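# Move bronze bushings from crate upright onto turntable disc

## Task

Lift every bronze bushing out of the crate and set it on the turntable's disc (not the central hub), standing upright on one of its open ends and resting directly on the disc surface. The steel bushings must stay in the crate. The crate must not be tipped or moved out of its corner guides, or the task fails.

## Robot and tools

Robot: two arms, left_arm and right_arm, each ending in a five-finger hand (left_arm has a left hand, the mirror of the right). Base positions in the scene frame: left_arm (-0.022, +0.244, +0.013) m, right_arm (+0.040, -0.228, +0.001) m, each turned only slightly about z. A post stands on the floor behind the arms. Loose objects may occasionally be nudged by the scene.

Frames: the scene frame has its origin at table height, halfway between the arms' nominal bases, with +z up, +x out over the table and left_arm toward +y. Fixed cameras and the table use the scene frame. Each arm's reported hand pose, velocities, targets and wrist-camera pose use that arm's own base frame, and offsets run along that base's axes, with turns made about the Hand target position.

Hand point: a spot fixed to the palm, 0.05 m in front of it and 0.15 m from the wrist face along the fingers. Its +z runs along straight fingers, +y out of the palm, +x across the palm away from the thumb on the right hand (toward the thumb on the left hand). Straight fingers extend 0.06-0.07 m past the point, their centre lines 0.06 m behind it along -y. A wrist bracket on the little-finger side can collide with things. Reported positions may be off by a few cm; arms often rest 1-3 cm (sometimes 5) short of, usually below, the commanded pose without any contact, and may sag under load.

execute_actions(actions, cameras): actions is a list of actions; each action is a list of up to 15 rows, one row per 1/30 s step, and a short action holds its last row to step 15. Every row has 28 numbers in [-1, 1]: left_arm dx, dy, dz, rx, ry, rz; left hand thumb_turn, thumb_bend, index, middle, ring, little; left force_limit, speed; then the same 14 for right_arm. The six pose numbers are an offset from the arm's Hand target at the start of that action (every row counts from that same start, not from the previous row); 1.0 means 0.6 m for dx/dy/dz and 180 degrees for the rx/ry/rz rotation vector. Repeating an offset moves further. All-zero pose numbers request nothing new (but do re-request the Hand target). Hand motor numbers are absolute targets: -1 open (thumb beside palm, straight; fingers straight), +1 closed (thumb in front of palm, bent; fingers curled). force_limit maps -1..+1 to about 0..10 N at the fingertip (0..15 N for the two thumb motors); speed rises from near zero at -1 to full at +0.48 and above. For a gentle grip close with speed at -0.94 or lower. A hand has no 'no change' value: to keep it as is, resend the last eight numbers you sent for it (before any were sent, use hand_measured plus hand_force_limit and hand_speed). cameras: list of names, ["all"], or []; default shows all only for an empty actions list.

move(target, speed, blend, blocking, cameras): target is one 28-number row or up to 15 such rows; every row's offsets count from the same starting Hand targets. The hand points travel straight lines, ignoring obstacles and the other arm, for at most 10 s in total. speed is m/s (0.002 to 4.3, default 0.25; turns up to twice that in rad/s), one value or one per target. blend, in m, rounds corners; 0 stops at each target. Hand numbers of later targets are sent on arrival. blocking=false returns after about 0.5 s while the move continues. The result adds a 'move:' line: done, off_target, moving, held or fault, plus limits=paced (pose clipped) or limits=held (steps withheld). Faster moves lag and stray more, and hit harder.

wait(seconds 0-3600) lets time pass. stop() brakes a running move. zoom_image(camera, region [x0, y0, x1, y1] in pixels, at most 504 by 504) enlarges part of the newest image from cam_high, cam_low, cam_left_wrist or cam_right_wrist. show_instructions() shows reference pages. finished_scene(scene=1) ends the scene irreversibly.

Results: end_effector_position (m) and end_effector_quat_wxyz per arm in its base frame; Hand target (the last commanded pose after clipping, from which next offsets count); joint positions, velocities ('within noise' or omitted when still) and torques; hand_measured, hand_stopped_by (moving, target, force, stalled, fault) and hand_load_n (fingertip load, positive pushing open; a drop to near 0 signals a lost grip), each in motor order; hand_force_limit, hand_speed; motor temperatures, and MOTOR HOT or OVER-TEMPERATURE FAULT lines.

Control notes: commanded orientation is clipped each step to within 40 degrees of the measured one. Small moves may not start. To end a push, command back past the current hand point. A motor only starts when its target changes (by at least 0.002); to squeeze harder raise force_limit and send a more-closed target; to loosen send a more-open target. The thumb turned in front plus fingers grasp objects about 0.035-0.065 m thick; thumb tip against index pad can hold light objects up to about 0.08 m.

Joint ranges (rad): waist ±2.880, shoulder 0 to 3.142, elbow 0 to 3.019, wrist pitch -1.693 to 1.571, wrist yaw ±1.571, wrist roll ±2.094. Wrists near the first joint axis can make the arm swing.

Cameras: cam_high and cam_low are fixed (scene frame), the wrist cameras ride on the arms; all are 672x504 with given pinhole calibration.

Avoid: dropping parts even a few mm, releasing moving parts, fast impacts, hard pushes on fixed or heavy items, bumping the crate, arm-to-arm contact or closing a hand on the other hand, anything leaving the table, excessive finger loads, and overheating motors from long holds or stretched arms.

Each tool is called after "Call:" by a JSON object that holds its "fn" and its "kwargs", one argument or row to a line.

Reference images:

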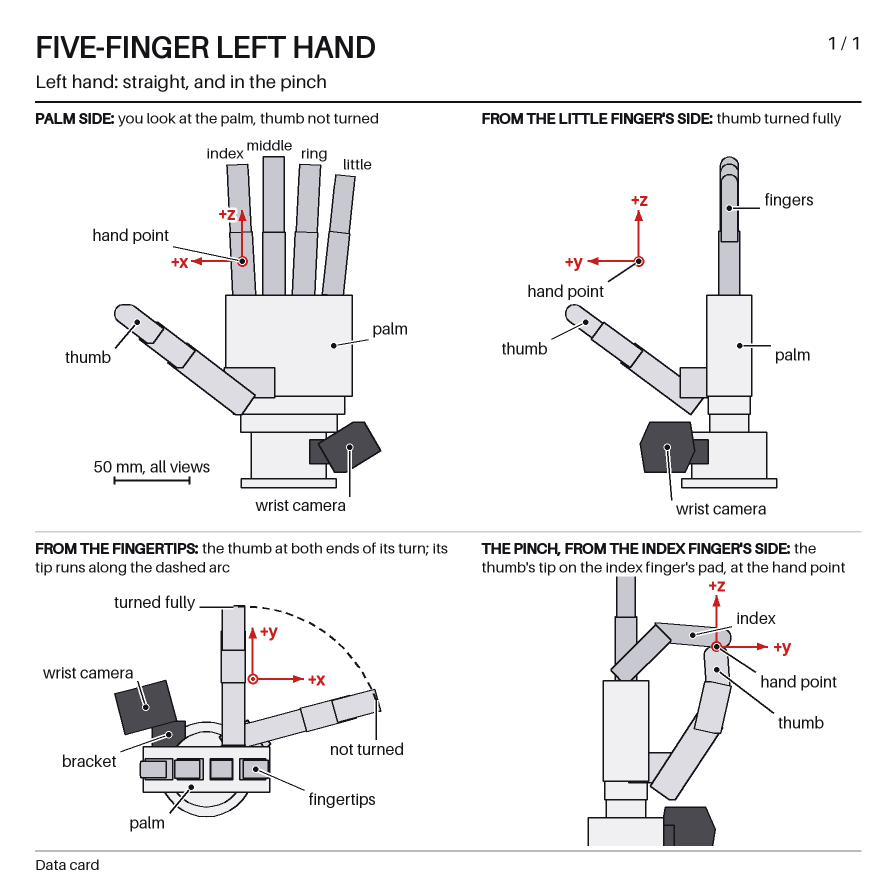

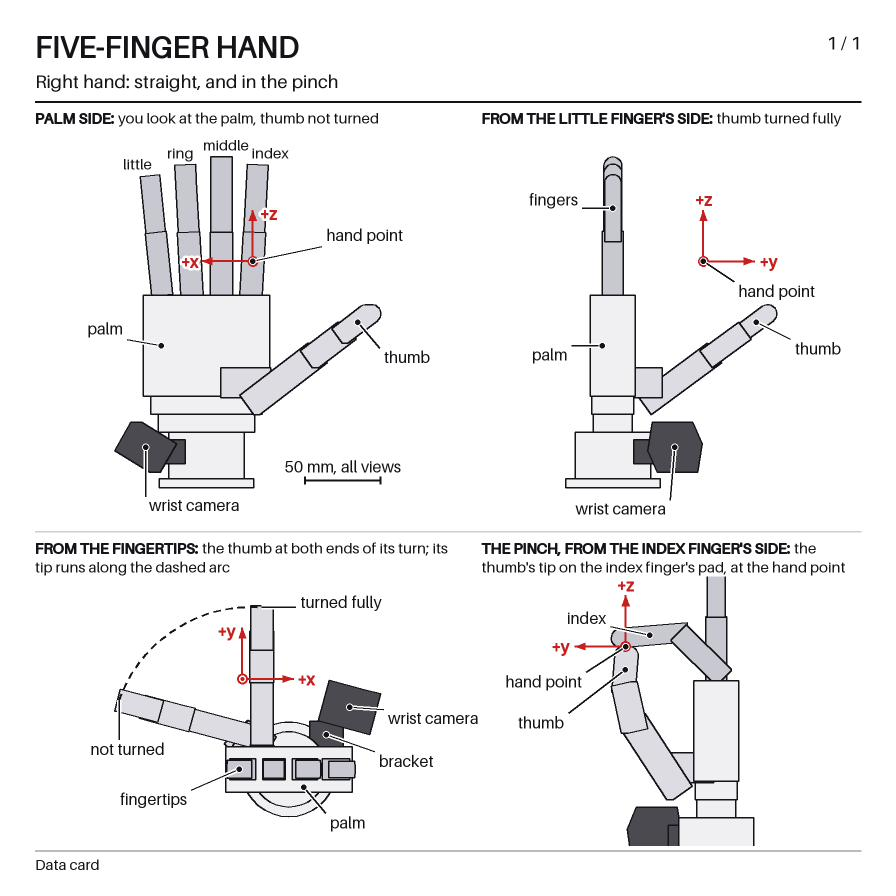

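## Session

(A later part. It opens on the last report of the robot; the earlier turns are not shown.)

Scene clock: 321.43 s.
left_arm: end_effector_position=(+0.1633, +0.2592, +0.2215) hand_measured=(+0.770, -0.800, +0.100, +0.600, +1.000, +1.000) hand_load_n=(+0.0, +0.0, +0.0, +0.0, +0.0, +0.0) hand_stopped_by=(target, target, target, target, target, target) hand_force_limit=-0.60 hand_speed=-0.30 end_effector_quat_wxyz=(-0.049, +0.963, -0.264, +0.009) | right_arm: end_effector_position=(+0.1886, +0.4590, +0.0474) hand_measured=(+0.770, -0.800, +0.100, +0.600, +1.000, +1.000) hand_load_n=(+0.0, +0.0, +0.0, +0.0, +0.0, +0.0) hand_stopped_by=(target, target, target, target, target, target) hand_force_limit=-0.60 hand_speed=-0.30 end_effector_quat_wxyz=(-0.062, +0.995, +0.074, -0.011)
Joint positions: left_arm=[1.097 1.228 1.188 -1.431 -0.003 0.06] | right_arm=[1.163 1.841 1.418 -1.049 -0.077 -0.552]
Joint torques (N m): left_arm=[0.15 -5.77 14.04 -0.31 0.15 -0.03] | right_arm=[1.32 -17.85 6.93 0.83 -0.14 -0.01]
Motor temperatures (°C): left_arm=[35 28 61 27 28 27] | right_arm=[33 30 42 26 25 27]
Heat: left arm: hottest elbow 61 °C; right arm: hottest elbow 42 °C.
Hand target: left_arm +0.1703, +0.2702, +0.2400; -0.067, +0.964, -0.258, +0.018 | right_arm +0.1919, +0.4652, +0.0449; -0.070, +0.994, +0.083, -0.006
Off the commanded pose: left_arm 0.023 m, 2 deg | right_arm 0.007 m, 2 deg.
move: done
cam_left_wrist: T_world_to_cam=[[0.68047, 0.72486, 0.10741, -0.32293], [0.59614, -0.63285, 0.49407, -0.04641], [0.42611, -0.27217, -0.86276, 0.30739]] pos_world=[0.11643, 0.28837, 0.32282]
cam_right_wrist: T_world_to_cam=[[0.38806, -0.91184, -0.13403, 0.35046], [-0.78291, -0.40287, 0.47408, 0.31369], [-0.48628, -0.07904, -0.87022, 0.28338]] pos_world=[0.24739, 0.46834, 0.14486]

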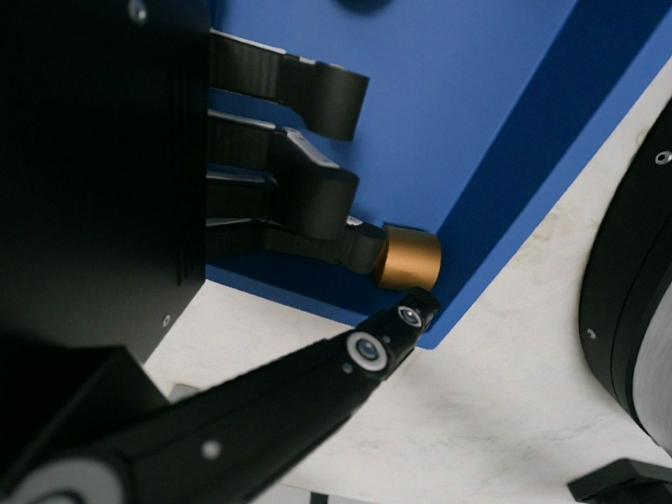

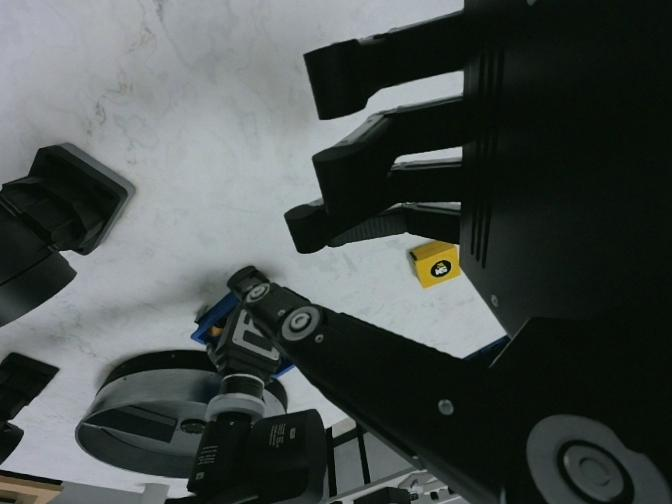

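Call:
{"fn": "move", "kwargs": {
  "target": [
    [0,0,0,0,0,0,0.77,-0.8,0.1,0.6,1,1,-0.6,-0.3,0.015,-0.052,-0.003,0,0,0,0.77,-0.8,0.1,0.6,1,1,-0.6,-0.3]
  ],
  "cameras": ["cam_left_wrist","cam_right_wrist"],
  "speed": 0.04
}}

Call:
{"fn": "zoom_image", "kwargs": {
  "camera": "cam_left_wrist",
  "region": [260, 120, 500, 340]
}}

Scene clock: 323.57 s.
left_arm: end_effector_position=(+0.1633, +0.2592, +0.2215) hand_measured=(+0.770, -0.800, +0.100, +0.600, +1.000, +1.000) hand_load_n=(+0.0, +0.0, +0.0, +0.0, +0.0, +0.0) hand_stopped_by=(target, target, target, target, target, target) hand_force_limit=-0.60 hand_speed=-0.30 end_effector_quat_wxyz=(-0.049, +0.963, -0.264, +0.009) | right_arm: end_effector_position=(+0.1890, +0.4475, +0.0382) hand_measured=(+0.770, -0.798, +0.100, +0.600, +1.000, +1.000) hand_load_n=(+0.0, -4.0, +0.0, +0.0, +0.0, +0.0) hand_stopped_by=(target, target, target, target, target, target) hand_force_limit=-0.60 hand_speed=-0.30 end_effector_quat_wxyz=(-0.075, +0.994, +0.082, -0.009)
Joint positions: left_arm=[1.097 1.228 1.188 -1.431 -0.003 0.06] | right_arm=[1.152 1.81 1.349 -0.988 -0.087 -0.578]
Joint torques (N m): left_arm=[0.09 -5.83 14.05 -0.29 0.15 -0.03] | right_arm=[-1.14 -19.37 5.55 -0.06 0.08 -0.12]
Motor temperatures (°C): left_arm=[35 28 61 27 28 27] | right_arm=[33 30 42 26 25 27]
Heat: left arm: hottest elbow 61 °C; right arm: hottest elbow 42 °C.
Hand target: left_arm +0.1703, +0.2702, +0.2400; -0.067, +0.964, -0.258, +0.018 | right_arm +0.2009, +0.4340, +0.0431; -0.070, +0.994, +0.083, -0.006
Off the commanded pose: left_arm 0.023 m, 2 deg | right_arm 0.019 m, 1 deg.
move: off_target (right_arm)
cam_left_wrist: T_world_to_cam=[[0.68047, 0.72486, 0.10741, -0.32293], [0.59614, -0.63285, 0.49407, -0.04641], [0.42611, -0.27217, -0.86276, 0.30739]] pos_world=[0.11643, 0.28837, 0.32282]
cam_right_wrist: T_world_to_cam=[[0.40323, -0.9016, -0.15659, 0.33202], [-0.77757, -0.4278, 0.46083, 0.32433], [-0.48247, -0.06407, -0.87356, 0.26733]] pos_world=[0.24729, 0.45522, 0.13606]

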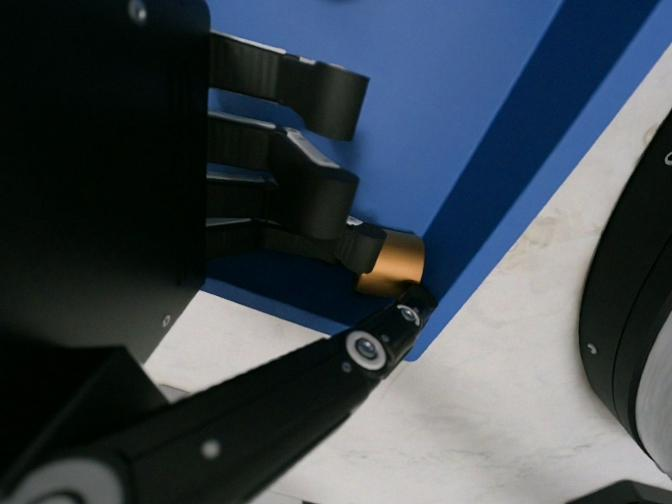

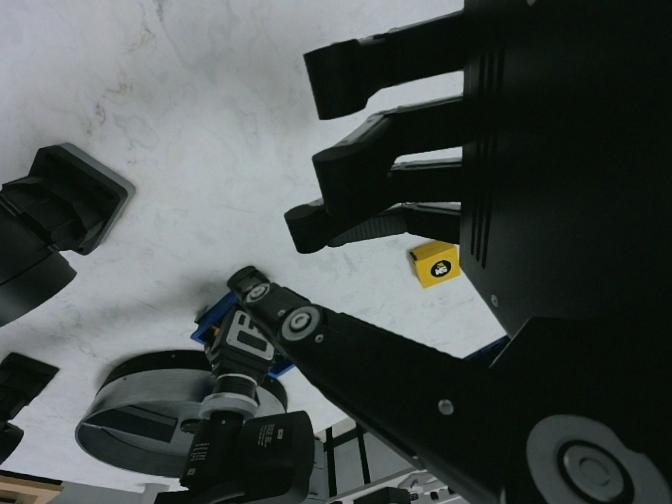

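Scaled by 2.100 from the camera's image (finer frame: 960x720).

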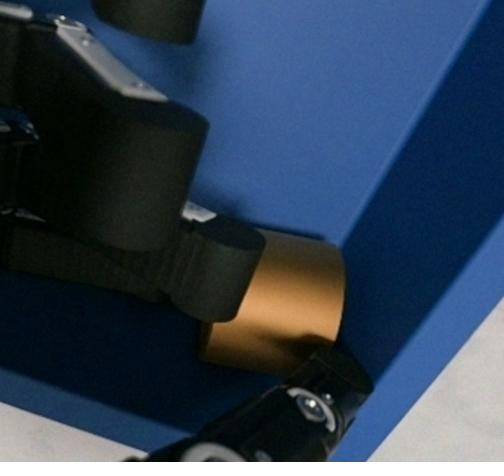

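Call:
{"fn": "move", "kwargs": {
  "target": [
    [0,0,0,0,0,0,0.77,-0.8,0.1,0.6,1,1,-0.6,-0.3,-0.013,0.05,0.025,0,0,0,0.77,-0.5,0.1,0.6,1,1,-0.6,-0.3]
  ],
  "cameras": ["cam_left_wrist","cam_right_wrist"],
  "speed": 0.06
}}

Call:
{"fn": "zoom_image", "kwargs": {
  "camera": "cam_left_wrist",
  "region": [260, 120, 500, 340]
}}

Scene clock: 326.23 s.
left_arm: end_effector_position=(+0.1633, +0.2592, +0.2215) hand_measured=(+0.770, -0.800, +0.100, +0.600, +1.000, +1.000) hand_load_n=(+0.0, -0.5, +0.0, +0.0, +0.0, +0.0) hand_stopped_by=(target, target, target, target, target, target) hand_force_limit=-0.60 hand_speed=-0.30 end_effector_quat_wxyz=(-0.049, +0.963, -0.264, +0.009) | right_arm: end_effector_position=(+0.1898, +0.4477, +0.0480) hand_measured=(+0.770, -0.500, +0.100, +0.600, +1.000, +1.000) hand_load_n=(+0.0, +0.0, +0.0, +0.0, +0.0, +0.0) hand_stopped_by=(target, target, target, target, target, target) hand_force_limit=-0.60 hand_speed=-0.30 end_effector_quat_wxyz=(-0.058, +0.995, +0.086, -0.013)
Joint positions: left_arm=[1.097 1.228 1.188 -1.431 -0.003 0.06] | right_arm=[1.155 1.822 1.392 -1.051 -0.078 -0.584]
Joint torques (N m): left_arm=[0.09 -5.77 14.02 -0.29 0.15 -0.03] | right_arm=[1.55 -17.32 10.07 -0.31 0.14 0.17]
Motor temperatures (°C): left_arm=[35 28 61 27 28 27] | right_arm=[33 30 42 26 25 27]
Heat: left arm: hottest elbow 61 °C; right arm: hottest elbow 42 °C.
Hand target: left_arm +0.1703, +0.2702, +0.2400; -0.067, +0.964, -0.258, +0.018 | right_arm +0.1931, +0.4640, +0.0581; -0.070, +0.994, +0.083, -0.006
Off the commanded pose: left_arm 0.023 m, 2 deg | right_arm 0.019 m, 2 deg.
move: off_target (right_arm)
cam_left_wrist: T_world_to_cam=[[0.68047, 0.72486, 0.10741, -0.32293], [0.59614, -0.63285, 0.49407, -0.04641], [0.42611, -0.27217, -0.86276, 0.30739]] pos_world=[0.11643, 0.28837, 0.32282]
cam_right_wrist: T_world_to_cam=[[0.41007, -0.90296, -0.12845, 0.3313], [-0.77225, -0.41868, 0.47784, 0.31465], [-0.48526, -0.09675, -0.869, 0.29132]] pos_world=[0.24849, 0.45908, 0.14536]

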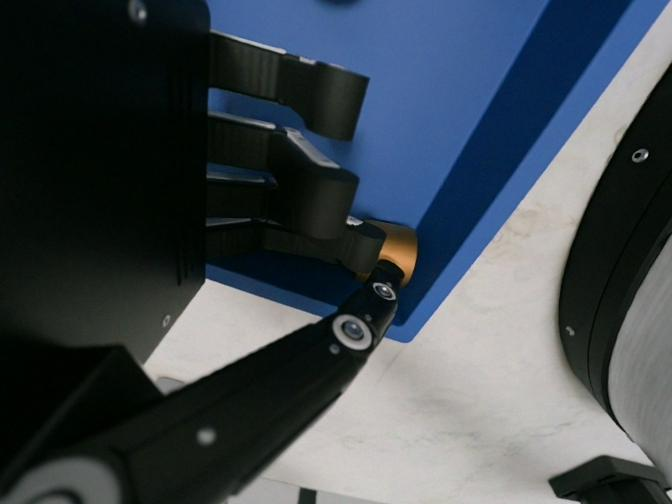

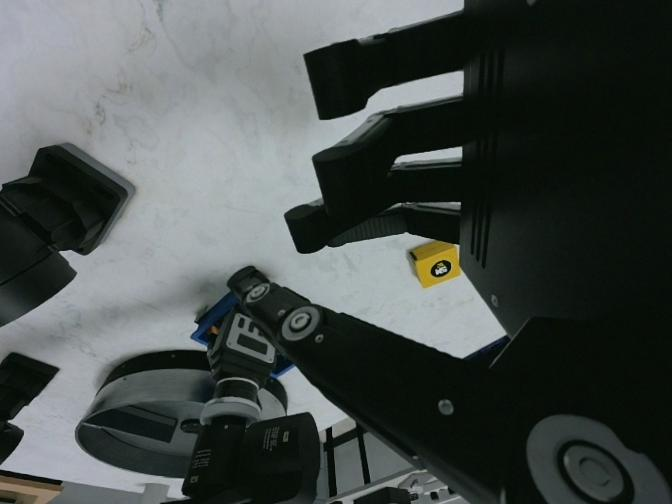

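Scaled by 2.100 from the camera's image (finer frame: 960x720).

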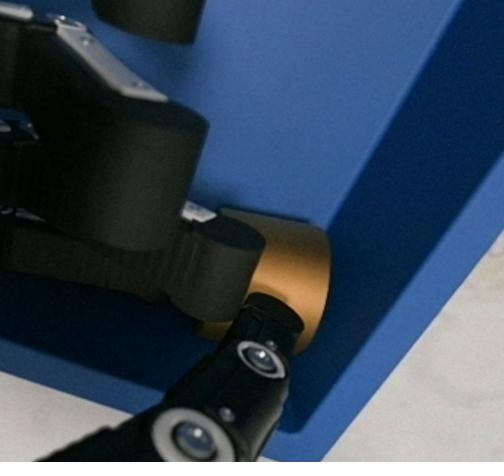

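Call:
{"fn": "move", "kwargs": {
  "target": [
    [0,0,0,0,0,0,0.77,-0.8,0.1,0.6,1,1,-0.6,-0.3,0.0125,-0.044,0.002,0,0,0,0.77,-0.5,0.1,0.6,1,1,-0.6,-0.3]
  ],
  "cameras": ["cam_left_wrist","cam_right_wrist"],
  "speed": 0.03
}}

Call:
{"fn": "zoom_image", "kwargs": {
  "camera": "cam_left_wrist",
  "region": [260, 120, 500, 340]
}}

Scene clock: 328.90 s.
left_arm: end_effector_position=(+0.1633, +0.2592, +0.2215) hand_measured=(+0.770, -0.800, +0.100, +0.600, +1.000, +1.000) hand_load_n=(+0.0, +0.0, +0.0, +0.0, +0.0, +0.0) hand_stopped_by=(target, target, target, target, target, target) hand_force_limit=-0.60 hand_speed=-0.30 end_effector_quat_wxyz=(-0.049, +0.963, -0.264, +0.009) | right_arm: end_effector_position=(+0.1958, +0.4349, +0.0506) hand_measured=(+0.770, -0.500, +0.100, +0.600, +1.000, +1.000) hand_load_n=(+0.0, +0.0, +0.0, +0.0, +0.0, +0.0) hand_stopped_by=(target, target, target, target, target, target) hand_force_limit=-0.60 hand_speed=-0.30 end_effector_quat_wxyz=(-0.058, +0.995, +0.077, -0.014)
Joint positions: left_arm=[1.097 1.228 1.188 -1.431 -0.003 0.06] | right_arm=[1.132 1.799 1.366 -1.051 -0.081 -0.589]
Joint torques (N m): left_arm=[0.15 -5.83 14.04 -0.28 0.15 -0.04] | right_arm=[-0.26 -19.25 6.75 0.29 -0.02 -0.01]
Motor temperatures (°C): left_arm=[35 28 61 27 28 27] | right_arm=[33 30 42 26 25 27]
Heat: left arm: hottest elbow 61 °C; right arm: hottest elbow 42 °C.
Hand target: left_arm +0.1703, +0.2702, +0.2400; -0.067, +0.964, -0.258, +0.018 | right_arm +0.2006, +0.4376, +0.0593; -0.070, +0.994, +0.083, -0.006
Off the commanded pose: left_arm 0.023 m, 2 deg | right_arm 0.010 m, 2 deg.
move: done
cam_left_wrist: T_world_to_cam=[[0.68047, 0.72486, 0.10741, -0.32293], [0.59614, -0.63285, 0.49407, -0.04641], [0.42611, -0.27217, -0.86276, 0.30739]] pos_world=[0.11643, 0.28837, 0.32282]
cam_right_wrist: T_world_to_cam=[[0.3931, -0.91046, -0.12859, 0.32424], [-0.77809, -0.4039, 0.48108, 0.3072], [-0.48995, -0.08905, -0.86719, 0.29273]] pos_world=[0.255, 0.44536, 0.14776]

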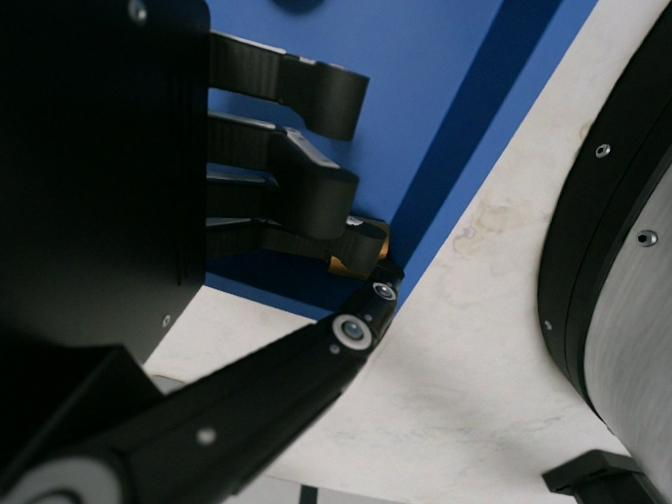

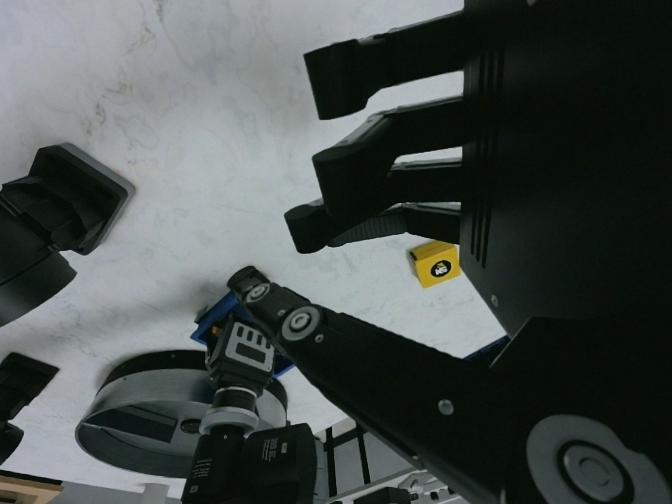

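Scaled by 2.100 from the camera's image (finer frame: 960x720).

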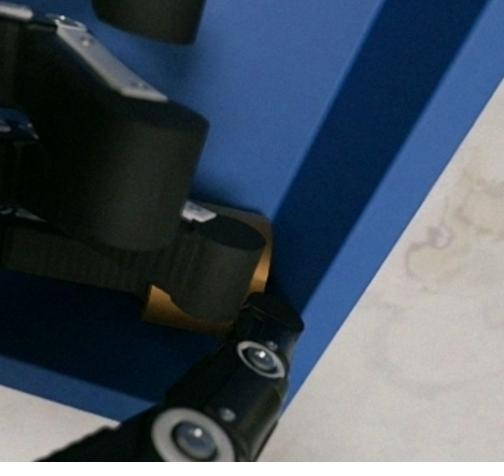

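Call:
{"fn": "move", "kwargs": {
  "target": [
    [0,0,0,0,0,0,0.77,-0.8,0.1,0.6,1,1,-0.6,-0.3,0,0,0,0,0,0,0.77,-0.3,0.1,0.6,1,1,-0.6,-0.7],
    [0,0,0,0,0,0,0.77,-0.8,0.1,0.6,1,1,-0.6,-0.3,0.003,-0.012,0.004,0,0,0,0.77,-0.3,0.1,0.6,1,1,-0.6,-0.7]
  ],
  "cameras": ["cam_left_wrist","cam_right_wrist"],
  "speed": 0.03
}}

Call:
{"fn": "zoom_image", "kwargs": {
  "camera": "cam_left_wrist",
  "region": [260, 120, 500, 340]
}}

Scene clock: 332.07 s.
left_arm: end_effector_position=(+0.1633, +0.2592, +0.2215) hand_measured=(+0.770, -0.800, +0.100, +0.600, +1.000, +1.000) hand_load_n=(+0.0, +0.0, +0.0, +0.0, +0.0, +0.0) hand_stopped_by=(target, target, target, target, target, target) hand_force_limit=-0.60 hand_speed=-0.30 end_effector_quat_wxyz=(-0.049, +0.963, -0.264, +0.009) | right_arm: end_effector_position=(+0.1958, +0.4283, +0.0523) hand_measured=(+0.770, -0.300, +0.100, +0.600, +1.000, +1.000) hand_load_n=(+0.0, +0.0, +0.5, +0.0, +0.0, +0.0) hand_stopped_by=(target, target, target, target, target, target) hand_force_limit=-0.60 hand_speed=-0.70 end_effector_quat_wxyz=(-0.056, +0.995, +0.082, -0.011)
Joint positions: left_arm=[1.097 1.228 1.188 -1.431 -0.003 0.06] | right_arm=[1.13 1.784 1.349 -1.051 -0.075 -0.601]
Joint torques (N m): left_arm=[0.15 -5.89 14.04 -0.29 0.15 -0.03] | right_arm=[-0.38 -19.08 6.83 0.25 -0.05 -0.01]
Motor temperatures (°C): left_arm=[35 28 61 27 28 27] | right_arm=[33 31 42 26 25 27]
Heat: left arm: hottest elbow 61 °C; right arm: hottest elbow 42 °C.
Hand target: left_arm +0.1703, +0.2702, +0.2400; -0.067, +0.964, -0.258, +0.018 | right_arm +0.2024, +0.4304, +0.0617; -0.070, +0.994, +0.083, -0.006
Off the commanded pose: left_arm 0.023 m, 2 deg | right_arm 0.012 m, 2 deg.
move: off_target (right_arm)
cam_left_wrist: T_world_to_cam=[[0.68047, 0.72486, 0.10741, -0.32293], [0.59614, -0.63285, 0.49407, -0.04641], [0.42611, -0.27217, -0.86276, 0.30739]] pos_world=[0.11643, 0.28837, 0.32282]
cam_right_wrist: T_world_to_cam=[[0.40311, -0.90687, -0.12286, 0.31466], [-0.77695, -0.41008, 0.47769, 0.30625], [-0.48358, -0.0971, -0.86989, 0.2959]] pos_world=[0.25419, 0.43967, 0.14977]

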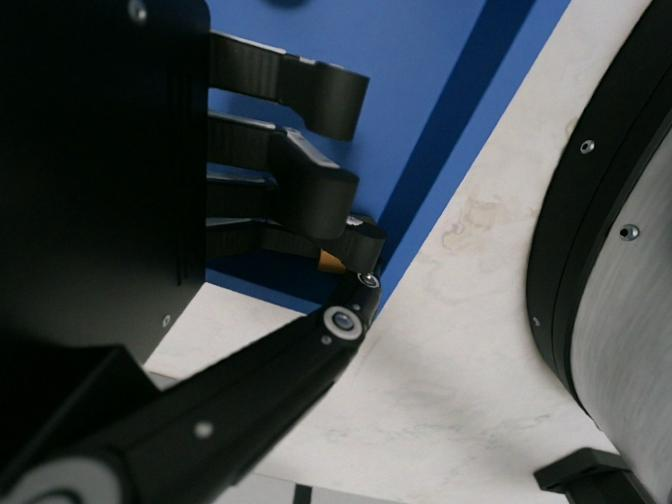

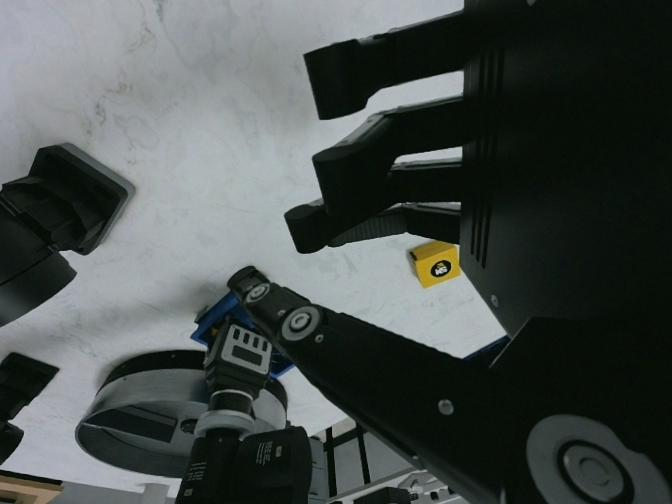

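Scaled by 2.100 from the camera's image (finer frame: 960x720).

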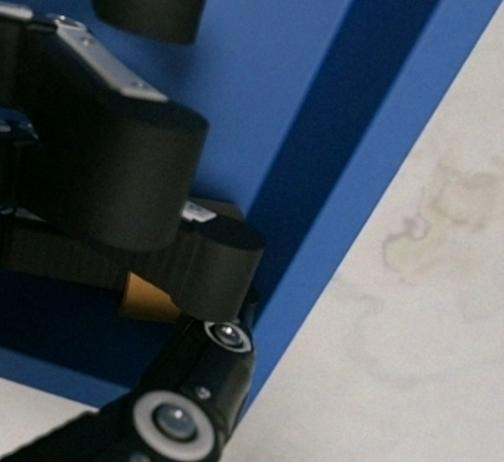

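Call:
{"fn": "move", "kwargs": {
  "target": [
    [0,0,0,0,0,0,0.77,-0.8,0.1,0.6,1,1,-0.6,-0.3,0.0,0.002,-0.017,0,0,0,0.77,-0.3,0.1,0.6,1,1,-0.6,-0.7]
  ],
  "cameras": ["cam_left_wrist","cam_right_wrist"],
  "speed": 0.04
}}

Call:
{"fn": "zoom_image", "kwargs": {
  "camera": "cam_left_wrist",
  "region": [260, 120, 500, 340]
}}

Scene clock: 333.67 s.
left_arm: end_effector_position=(+0.1633, +0.2592, +0.2215) hand_measured=(+0.770, -0.800, +0.100, +0.600, +1.000, +1.000) hand_load_n=(+0.0, +0.0, +0.0, +0.0, +0.0, +0.0) hand_stopped_by=(target, target, target, target, target, target) hand_force_limit=-0.60 hand_speed=-0.30 end_effector_quat_wxyz=(-0.049, +0.963, -0.264, +0.009) | right_arm: end_effector_position=(+0.1937, +0.4274, +0.0487) hand_measured=(+0.770, -0.300, +0.100, +0.600, +1.000, +1.000) hand_load_n=(+0.0, -0.5, +0.0, +0.0, +0.0, +0.0) hand_stopped_by=(target, target, target, target, target, target) hand_force_limit=-0.60 hand_speed=-0.70 end_effector_quat_wxyz=(-0.058, +0.995, +0.082, -0.015)
Joint positions: left_arm=[1.097 1.228 1.188 -1.431 -0.003 0.06] | right_arm=[1.13 1.784 1.339 -1.04 -0.083 -0.601]
Joint torques (N m): left_arm=[0.15 -5.83 14.04 -0.28 0.15 -0.03] | right_arm=[-0.32 -17.79 6.79 0.8 -0.06 0]
Motor temperatures (°C): left_arm=[35 28 61 27 28 27] | right_arm=[33 31 42 26 25 27]
Heat: left arm: hottest elbow 61 °C; right arm: hottest elbow 42 °C.
Hand target: left_arm +0.1703, +0.2702, +0.2400; -0.067, +0.964, -0.258, +0.018 | right_arm +0.2024, +0.4316, +0.0515; -0.070, +0.994, +0.083, -0.006
Off the commanded pose: left_arm 0.023 m, 2 deg | right_arm 0.010 m, 2 deg.
move: done
cam_left_wrist: T_world_to_cam=[[0.68047, 0.72486, 0.10741, -0.32293], [0.59614, -0.63285, 0.49407, -0.04641], [0.42611, -0.27217, -0.86276, 0.30739]] pos_world=[0.11643, 0.28837, 0.32282]
cam_right_wrist: T_world_to_cam=[[0.40286, -0.90618, -0.12861, 0.31424], [-0.77334, -0.41218, 0.48172, 0.30601], [-0.48953, -0.0946, -0.86684, 0.29158]] pos_world=[0.2528, 0.43847, 0.14576]

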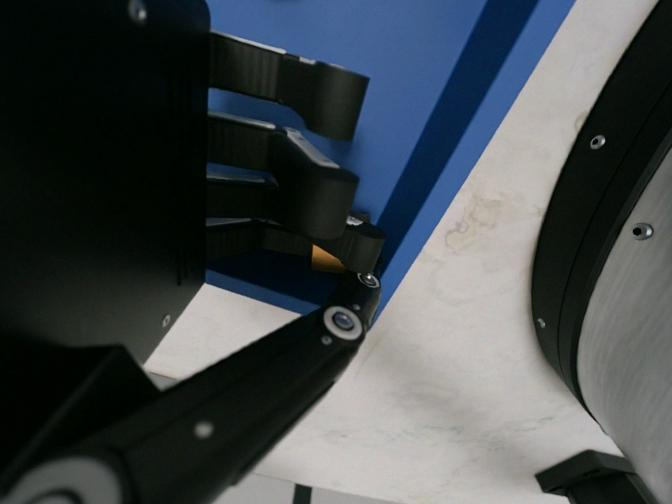

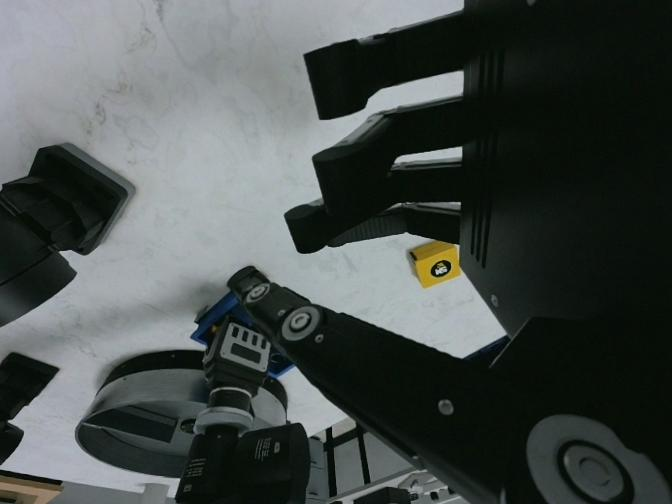

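Scaled by 2.100 from the camera's image (finer frame: 960x720).

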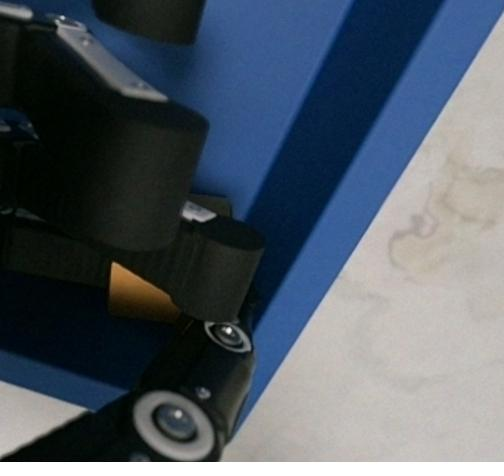

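Call:
{"fn": "move", "kwargs": {
  "target": [
    [0,0,0,0,0,0,0.77,-0.8,0.1,0.6,1,1,-0.6,-0.3,0.0,0.008,0.018,0,0,0,0.77,-0.45,0.1,0.6,1,1,-0.6,-0.7],
    [0,0,0,0,0,0,0.77,-0.8,0.1,0.6,1,1,-0.6,-0.3,0.0,0.014,0.012,0,0,0,0.77,-0.45,0.1,0.6,1,1,-0.6,-0.7]
  ],
  "cameras": ["cam_left_wrist","cam_right_wrist"],
  "speed": 0.04
}}

Call:
{"fn": "zoom_image", "kwargs": {
  "camera": "cam_left_wrist",
  "region": [260, 120, 500, 340]
}}

Scene clock: 335.90 s.
left_arm: end_effector_position=(+0.1633, +0.2592, +0.2215) hand_measured=(+0.770, -0.800, +0.100, +0.600, +1.000, +1.000) hand_load_n=(+0.0, +0.0, +0.0, +0.5, +0.0, +0.0) hand_stopped_by=(target, target, target, target, target, target) hand_force_limit=-0.60 hand_speed=-0.30 end_effector_quat_wxyz=(-0.049, +0.963, -0.264, +0.009) | right_arm: end_effector_position=(+0.1920, +0.4309, +0.0483) hand_measured=(+0.770, -0.448, +0.100, +0.600, +1.000, +1.000) hand_load_n=(-0.5, -1.5, +0.0, +0.0, +0.0, +0.0) hand_stopped_by=(target, target, target, target, target, target) hand_force_limit=-0.60 hand_speed=-0.70 end_effector_quat_wxyz=(-0.062, +0.994, +0.087, -0.013)
Joint positions: left_arm=[1.097 1.228 1.188 -1.431 -0.003 0.06] | right_arm=[1.136 1.784 1.339 -1.031 -0.084 -0.604]
Joint torques (N m): left_arm=[0.15 -5.77 14.04 -0.27 0.15 -0.03] | right_arm=[0.32 -16.97 9.5 -0.13 -0.01 0.06]
Motor temperatures (°C): left_arm=[35 28 61 27 28 27] | right_arm=[33 31 42 26 25 27]
Heat: left arm: hottest elbow 61 °C; right arm: hottest elbow 42 °C.
Hand target: left_arm +0.1703, +0.2702, +0.2400; -0.067, +0.964, -0.258, +0.018 | right_arm +0.2024, +0.4400, +0.0587; -0.070, +0.994, +0.083, -0.006
Off the commanded pose: left_arm 0.023 m, 2 deg | right_arm 0.017 m, 1 deg.
move: off_target (right_arm)
cam_left_wrist: T_world_to_cam=[[0.68047, 0.72486, 0.10741, -0.32293], [0.59614, -0.63285, 0.49407, -0.04641], [0.42611, -0.27217, -0.86276, 0.30739]] pos_world=[0.11643, 0.28837, 0.32282]
cam_right_wrist: T_world_to_cam=[[0.41163, -0.9012, -0.13562, 0.31455], [-0.77085, -0.42368, 0.4757, 0.31116], [-0.48616, -0.09127, -0.86909, 0.28883]] pos_world=[0.2508, 0.44167, 0.14566]

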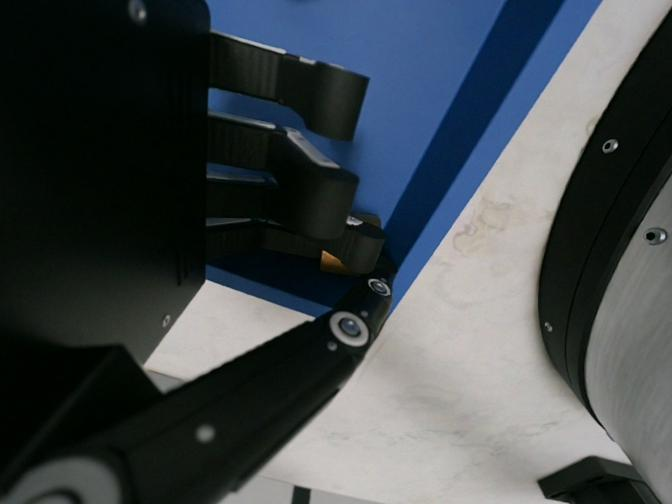

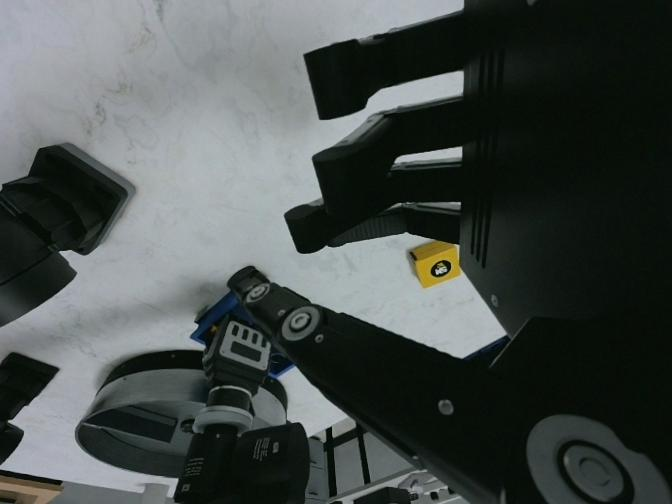

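Scaled by 2.100 from the camera's image (finer frame: 960x720).

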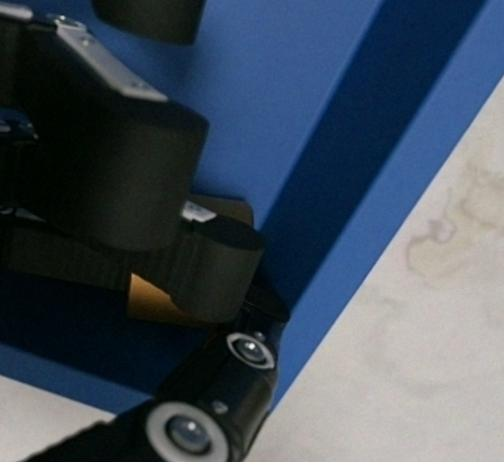

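Call:
{"fn": "move", "kwargs": {
  "target": [
    [0,0,0,0,0,0,0.77,-0.8,0.1,0.6,1,1,-0.6,-0.3,0.0,-0.01,0.015,0,0,0,0.77,-0.3,0.1,0.6,1,1,-0.6,-0.7]
  ],
  "cameras": ["cam_left_wrist","cam_right_wrist"],
  "speed": 0.04
}}

Call:
{"fn": "zoom_image", "kwargs": {
  "camera": "cam_left_wrist",
  "region": [260, 120, 500, 340]
}}

Scene clock: 337.63 s.
left_arm: end_effector_position=(+0.1633, +0.2592, +0.2215) hand_measured=(+0.770, -0.800, +0.100, +0.600, +1.000, +1.000) hand_load_n=(+0.0, +0.0, +0.0, +0.0, +0.0, +0.0) hand_stopped_by=(target, target, target, target, target, target) hand_force_limit=-0.60 hand_speed=-0.30 end_effector_quat_wxyz=(-0.049, +0.963, -0.264, +0.009) | right_arm: end_effector_position=(+0.1926, +0.4242, +0.0492) hand_measured=(+0.770, -0.300, +0.100, +0.600, +1.000, +1.000) hand_load_n=(+0.0, -0.5, +0.5, +0.0, +0.0, +0.0) hand_stopped_by=(target, target, target, target, target, target) hand_force_limit=-0.60 hand_speed=-0.70 end_effector_quat_wxyz=(-0.052, +0.995, +0.086, -0.016)
Joint positions: left_arm=[1.097 1.228 1.188 -1.431 -0.003 0.06] | right_arm=[1.132 1.784 1.339 -1.052 -0.08 -0.609]
Joint torques (N m): left_arm=[0.15 -5.83 14.02 -0.28 0.15 -0.03] | right_arm=[0.03 -18.9 9.01 -0.39 -0.03 0.02]
Motor temperatures (°C): left_arm=[35 28 62 27 28 27] | right_arm=[33 31 41 26 25 27]
Heat: left arm: hottest elbow 62 °C; right arm: hottest elbow 41 °C.
Hand target: left_arm +0.1703, +0.2702, +0.2400; -0.067, +0.964, -0.258, +0.018 | right_arm +0.2024, +0.4340, +0.0677; -0.070, +0.994, +0.083, -0.006
Off the commanded pose: left_arm 0.023 m, 2 deg | right_arm 0.023 m, 2 deg.
move: off_target (right_arm)
cam_left_wrist: T_world_to_cam=[[0.68047, 0.72486, 0.10741, -0.32293], [0.59614, -0.63285, 0.49407, -0.04641], [0.42611, -0.27217, -0.86276, 0.30739]] pos_world=[0.11643, 0.28837, 0.32282]
cam_right_wrist: T_world_to_cam=[[0.41073, -0.90404, -0.11834, 0.30893], [-0.76887, -0.41319, 0.48797, 0.30289], [-0.49005, -0.10944, -0.8648, 0.29753]] pos_world=[0.2518, 0.437, 0.14606]

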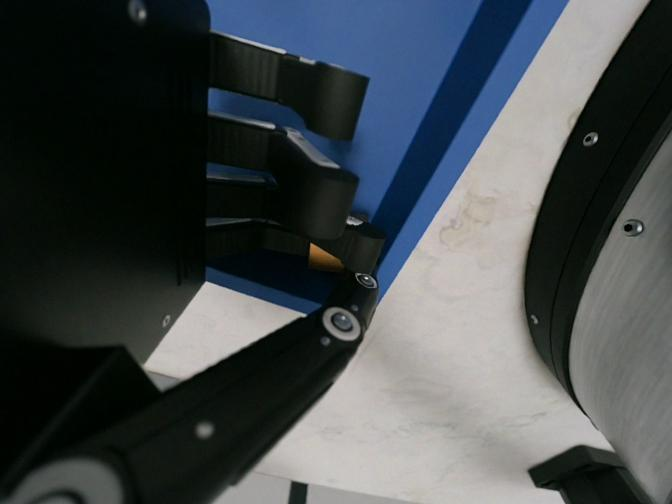

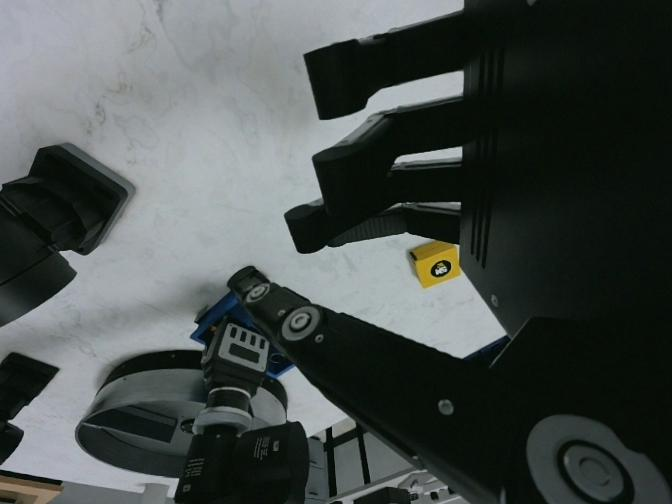

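Scaled by 2.100 from the camera's image (finer frame: 960x720).

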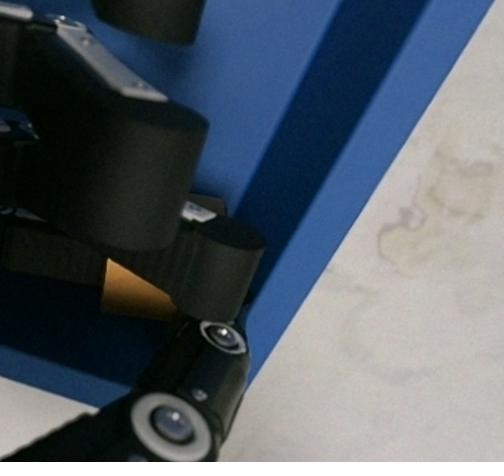

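Call:
{"fn": "move", "kwargs": {
  "target": [
    [0,0,0,0,0,0,0.77,-0.8,0.1,0.6,1,1,-0.6,-0.3,0.0,0.01,0.015,0,0,0,0.77,-0.3,0.1,0.6,1,1,-0.6,-0.7]
  ],
  "cameras": ["cam_left_wrist","cam_right_wrist"],
  "speed": 0.04
}}

Call:
{"fn": "zoom_image", "kwargs": {
  "camera": "cam_left_wrist",
  "region": [260, 120, 500, 340]
}}

Scene clock: 338.90 s.
left_arm: end_effector_position=(+0.1633, +0.2592, +0.2215) hand_measured=(+0.770, -0.800, +0.100, +0.600, +1.000, +1.000) hand_load_n=(+0.0, +0.0, +0.0, +0.0, +0.0, +0.0) hand_stopped_by=(target, target, target, target, target, target) hand_force_limit=-0.60 hand_speed=-0.30 end_effector_quat_wxyz=(-0.049, +0.963, -0.264, +0.009) | right_arm: end_effector_position=(+0.1918, +0.4241, +0.0550) hand_measured=(+0.770, -0.300, +0.100, +0.600, +1.000, +1.000) hand_load_n=(+0.0, +0.0, +1.0, +0.0, +0.0, +0.0) hand_stopped_by=(target, target, target, target, target, target) hand_force_limit=-0.60 hand_speed=-0.70 end_effector_quat_wxyz=(-0.047, +0.995, +0.087, -0.019)
Joint positions: left_arm=[1.097 1.228 1.188 -1.431 -0.003 0.06] | right_arm=[1.133 1.784 1.354 -1.078 -0.08 -0.609]
Joint torques (N m): left_arm=[0.21 -5.77 14.02 -0.28 0.15 -0.03] | right_arm=[0.32 -18.67 10.19 -0.44 0 0.06]
Motor temperatures (°C): left_arm=[35 28 62 27 28 27] | right_arm=[33 32 41 26 25 27]
Heat: left arm: hottest elbow 62 °C; right arm: hottest elbow 41 °C.
Hand target: left_arm +0.1703, +0.2702, +0.2400; -0.067, +0.964, -0.258, +0.018 | right_arm +0.2024, +0.4400, +0.0767; -0.070, +0.994, +0.083, -0.006
Off the commanded pose: left_arm 0.023 m, 2 deg | right_arm 0.029 m, 3 deg.
move: off_target (right_arm)
cam_left_wrist: T_world_to_cam=[[0.68047, 0.72486, 0.10741, -0.32293], [0.59614, -0.63285, 0.49407, -0.04641], [0.42611, -0.27217, -0.86276, 0.30739]] pos_world=[0.11643, 0.28837, 0.32282]
cam_right_wrist: T_world_to_cam=[[0.41154, -0.90455, -0.11147, 0.30953], [-0.76601, -0.40956, 0.49548, 0.29689], [-0.49384, -0.11852, -0.86144, 0.30652]] pos_world=[0.25141, 0.43791, 0.15145]

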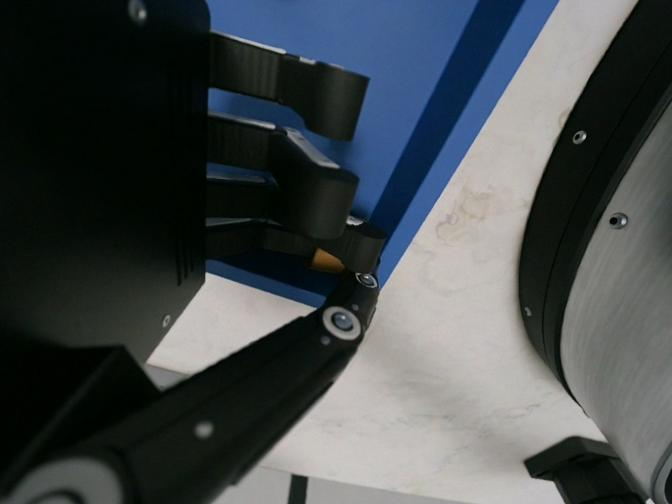

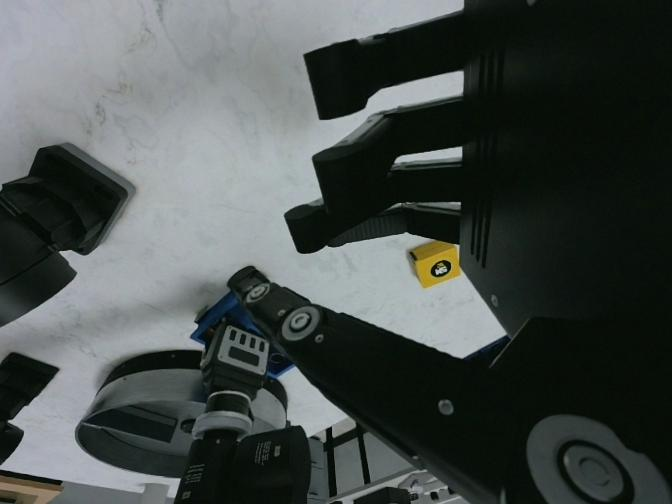

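Scaled by 2.100 from the camera's image (finer frame: 960x720).

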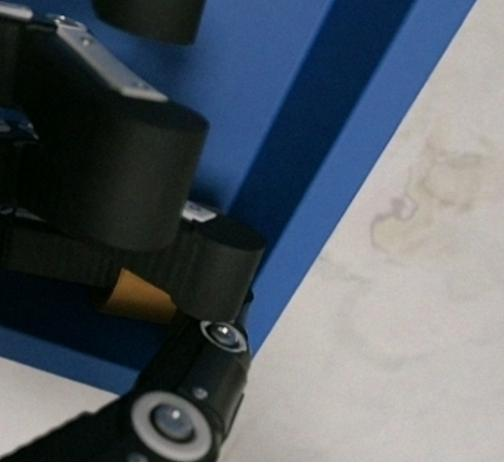

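Call:
{"fn": "move", "kwargs": {
  "target": [
    [0,0,0,0,0,0,0.77,-0.8,0.1,0.6,1,1,-0.6,-0.3,0.0,0.0,0.0,0,0,0,0.77,0.0,0.25,0.6,1,1,-0.6,-0.88]
  ],
  "cameras": ["cam_left_wrist","cam_right_wrist"],
  "speed": 0.04
}}

Call:
{"fn": "zoom_image", "kwargs": {
  "camera": "cam_left_wrist",
  "region": [260, 120, 500, 340]
}}

Scene clock: 340.60 s.
left_arm: end_effector_position=(+0.1633, +0.2592, +0.2215) hand_measured=(+0.770, -0.800, +0.100, +0.600, +1.000, +1.000) hand_load_n=(+0.0, +0.0, +0.0, +0.0, +0.0, +0.0) hand_stopped_by=(target, target, target, target, target, target) hand_force_limit=-0.60 hand_speed=-0.30 end_effector_quat_wxyz=(-0.049, +0.963, -0.264, +0.009) | right_arm: end_effector_position=(+0.1915, +0.4242, +0.0550) hand_measured=(+0.770, -0.200, +0.220, +0.600, +1.000, +1.000) hand_load_n=(+0.0, +2.5, +5.0, +0.0, +0.0, +0.0) hand_stopped_by=(target, force, force, target, target, target) hand_force_limit=-0.60 hand_speed=-0.88 end_effector_quat_wxyz=(-0.047, +0.995, +0.087, -0.020)
Joint positions: left_arm=[1.097 1.228 1.188 -1.431 -0.003 0.06] | right_arm=[1.133 1.784 1.354 -1.078 -0.081 -0.609]
Joint torques (N m): left_arm=[0.15 -5.89 14.04 -0.27 0.15 -0.03] | right_arm=[0.32 -18.67 10.19 -0.44 0 0.06]
Motor temperatures (°C): left_arm=[34 28 62 27 28 27] | right_arm=[33 32 42 26 25 27]
Heat: left arm: hottest elbow 62 °C; right arm: hottest elbow 42 °C.
Hand target: left_arm +0.1703, +0.2702, +0.2400; -0.067, +0.964, -0.258, +0.018 | right_arm +0.2024, +0.4400, +0.0767; -0.070, +0.994, +0.083, -0.006
Off the commanded pose: left_arm 0.023 m, 2 deg | right_arm 0.029 m, 3 deg.
move: done
cam_left_wrist: T_world_to_cam=[[0.68047, 0.72486, 0.10741, -0.32293], [0.59614, -0.63285, 0.49407, -0.04641], [0.42611, -0.27217, -0.86276, 0.30739]] pos_world=[0.11643, 0.28837, 0.32282]
cam_right_wrist: T_world_to_cam=[[0.41152, -0.90442, -0.1126, 0.30982], [-0.76529, -0.40999, 0.49622, 0.29668], [-0.49496, -0.11803, -0.86086, 0.30641]] pos_world=[0.25121, 0.43801, 0.15145]

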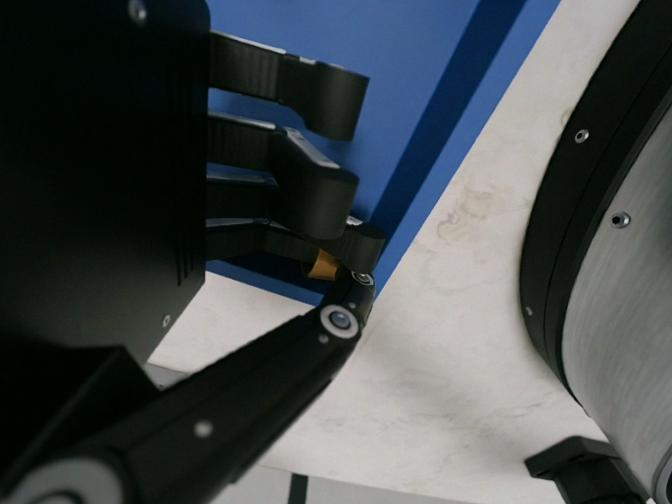

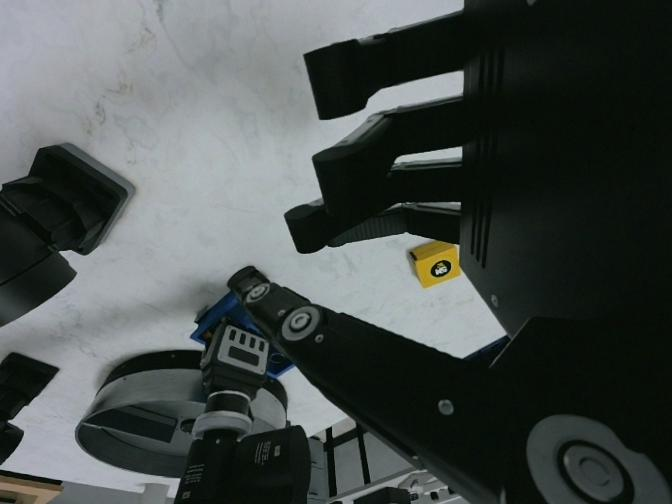

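Scaled by 2.100 from the camera's image (finer frame: 960x720).

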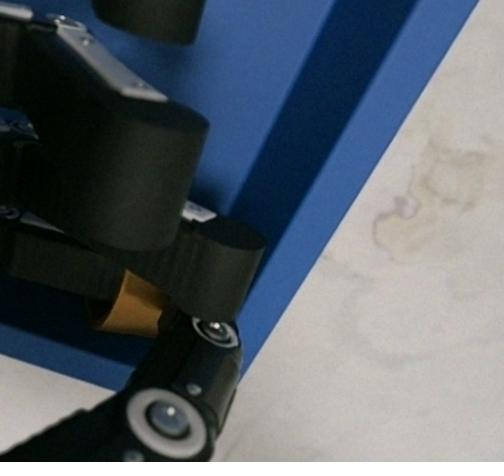

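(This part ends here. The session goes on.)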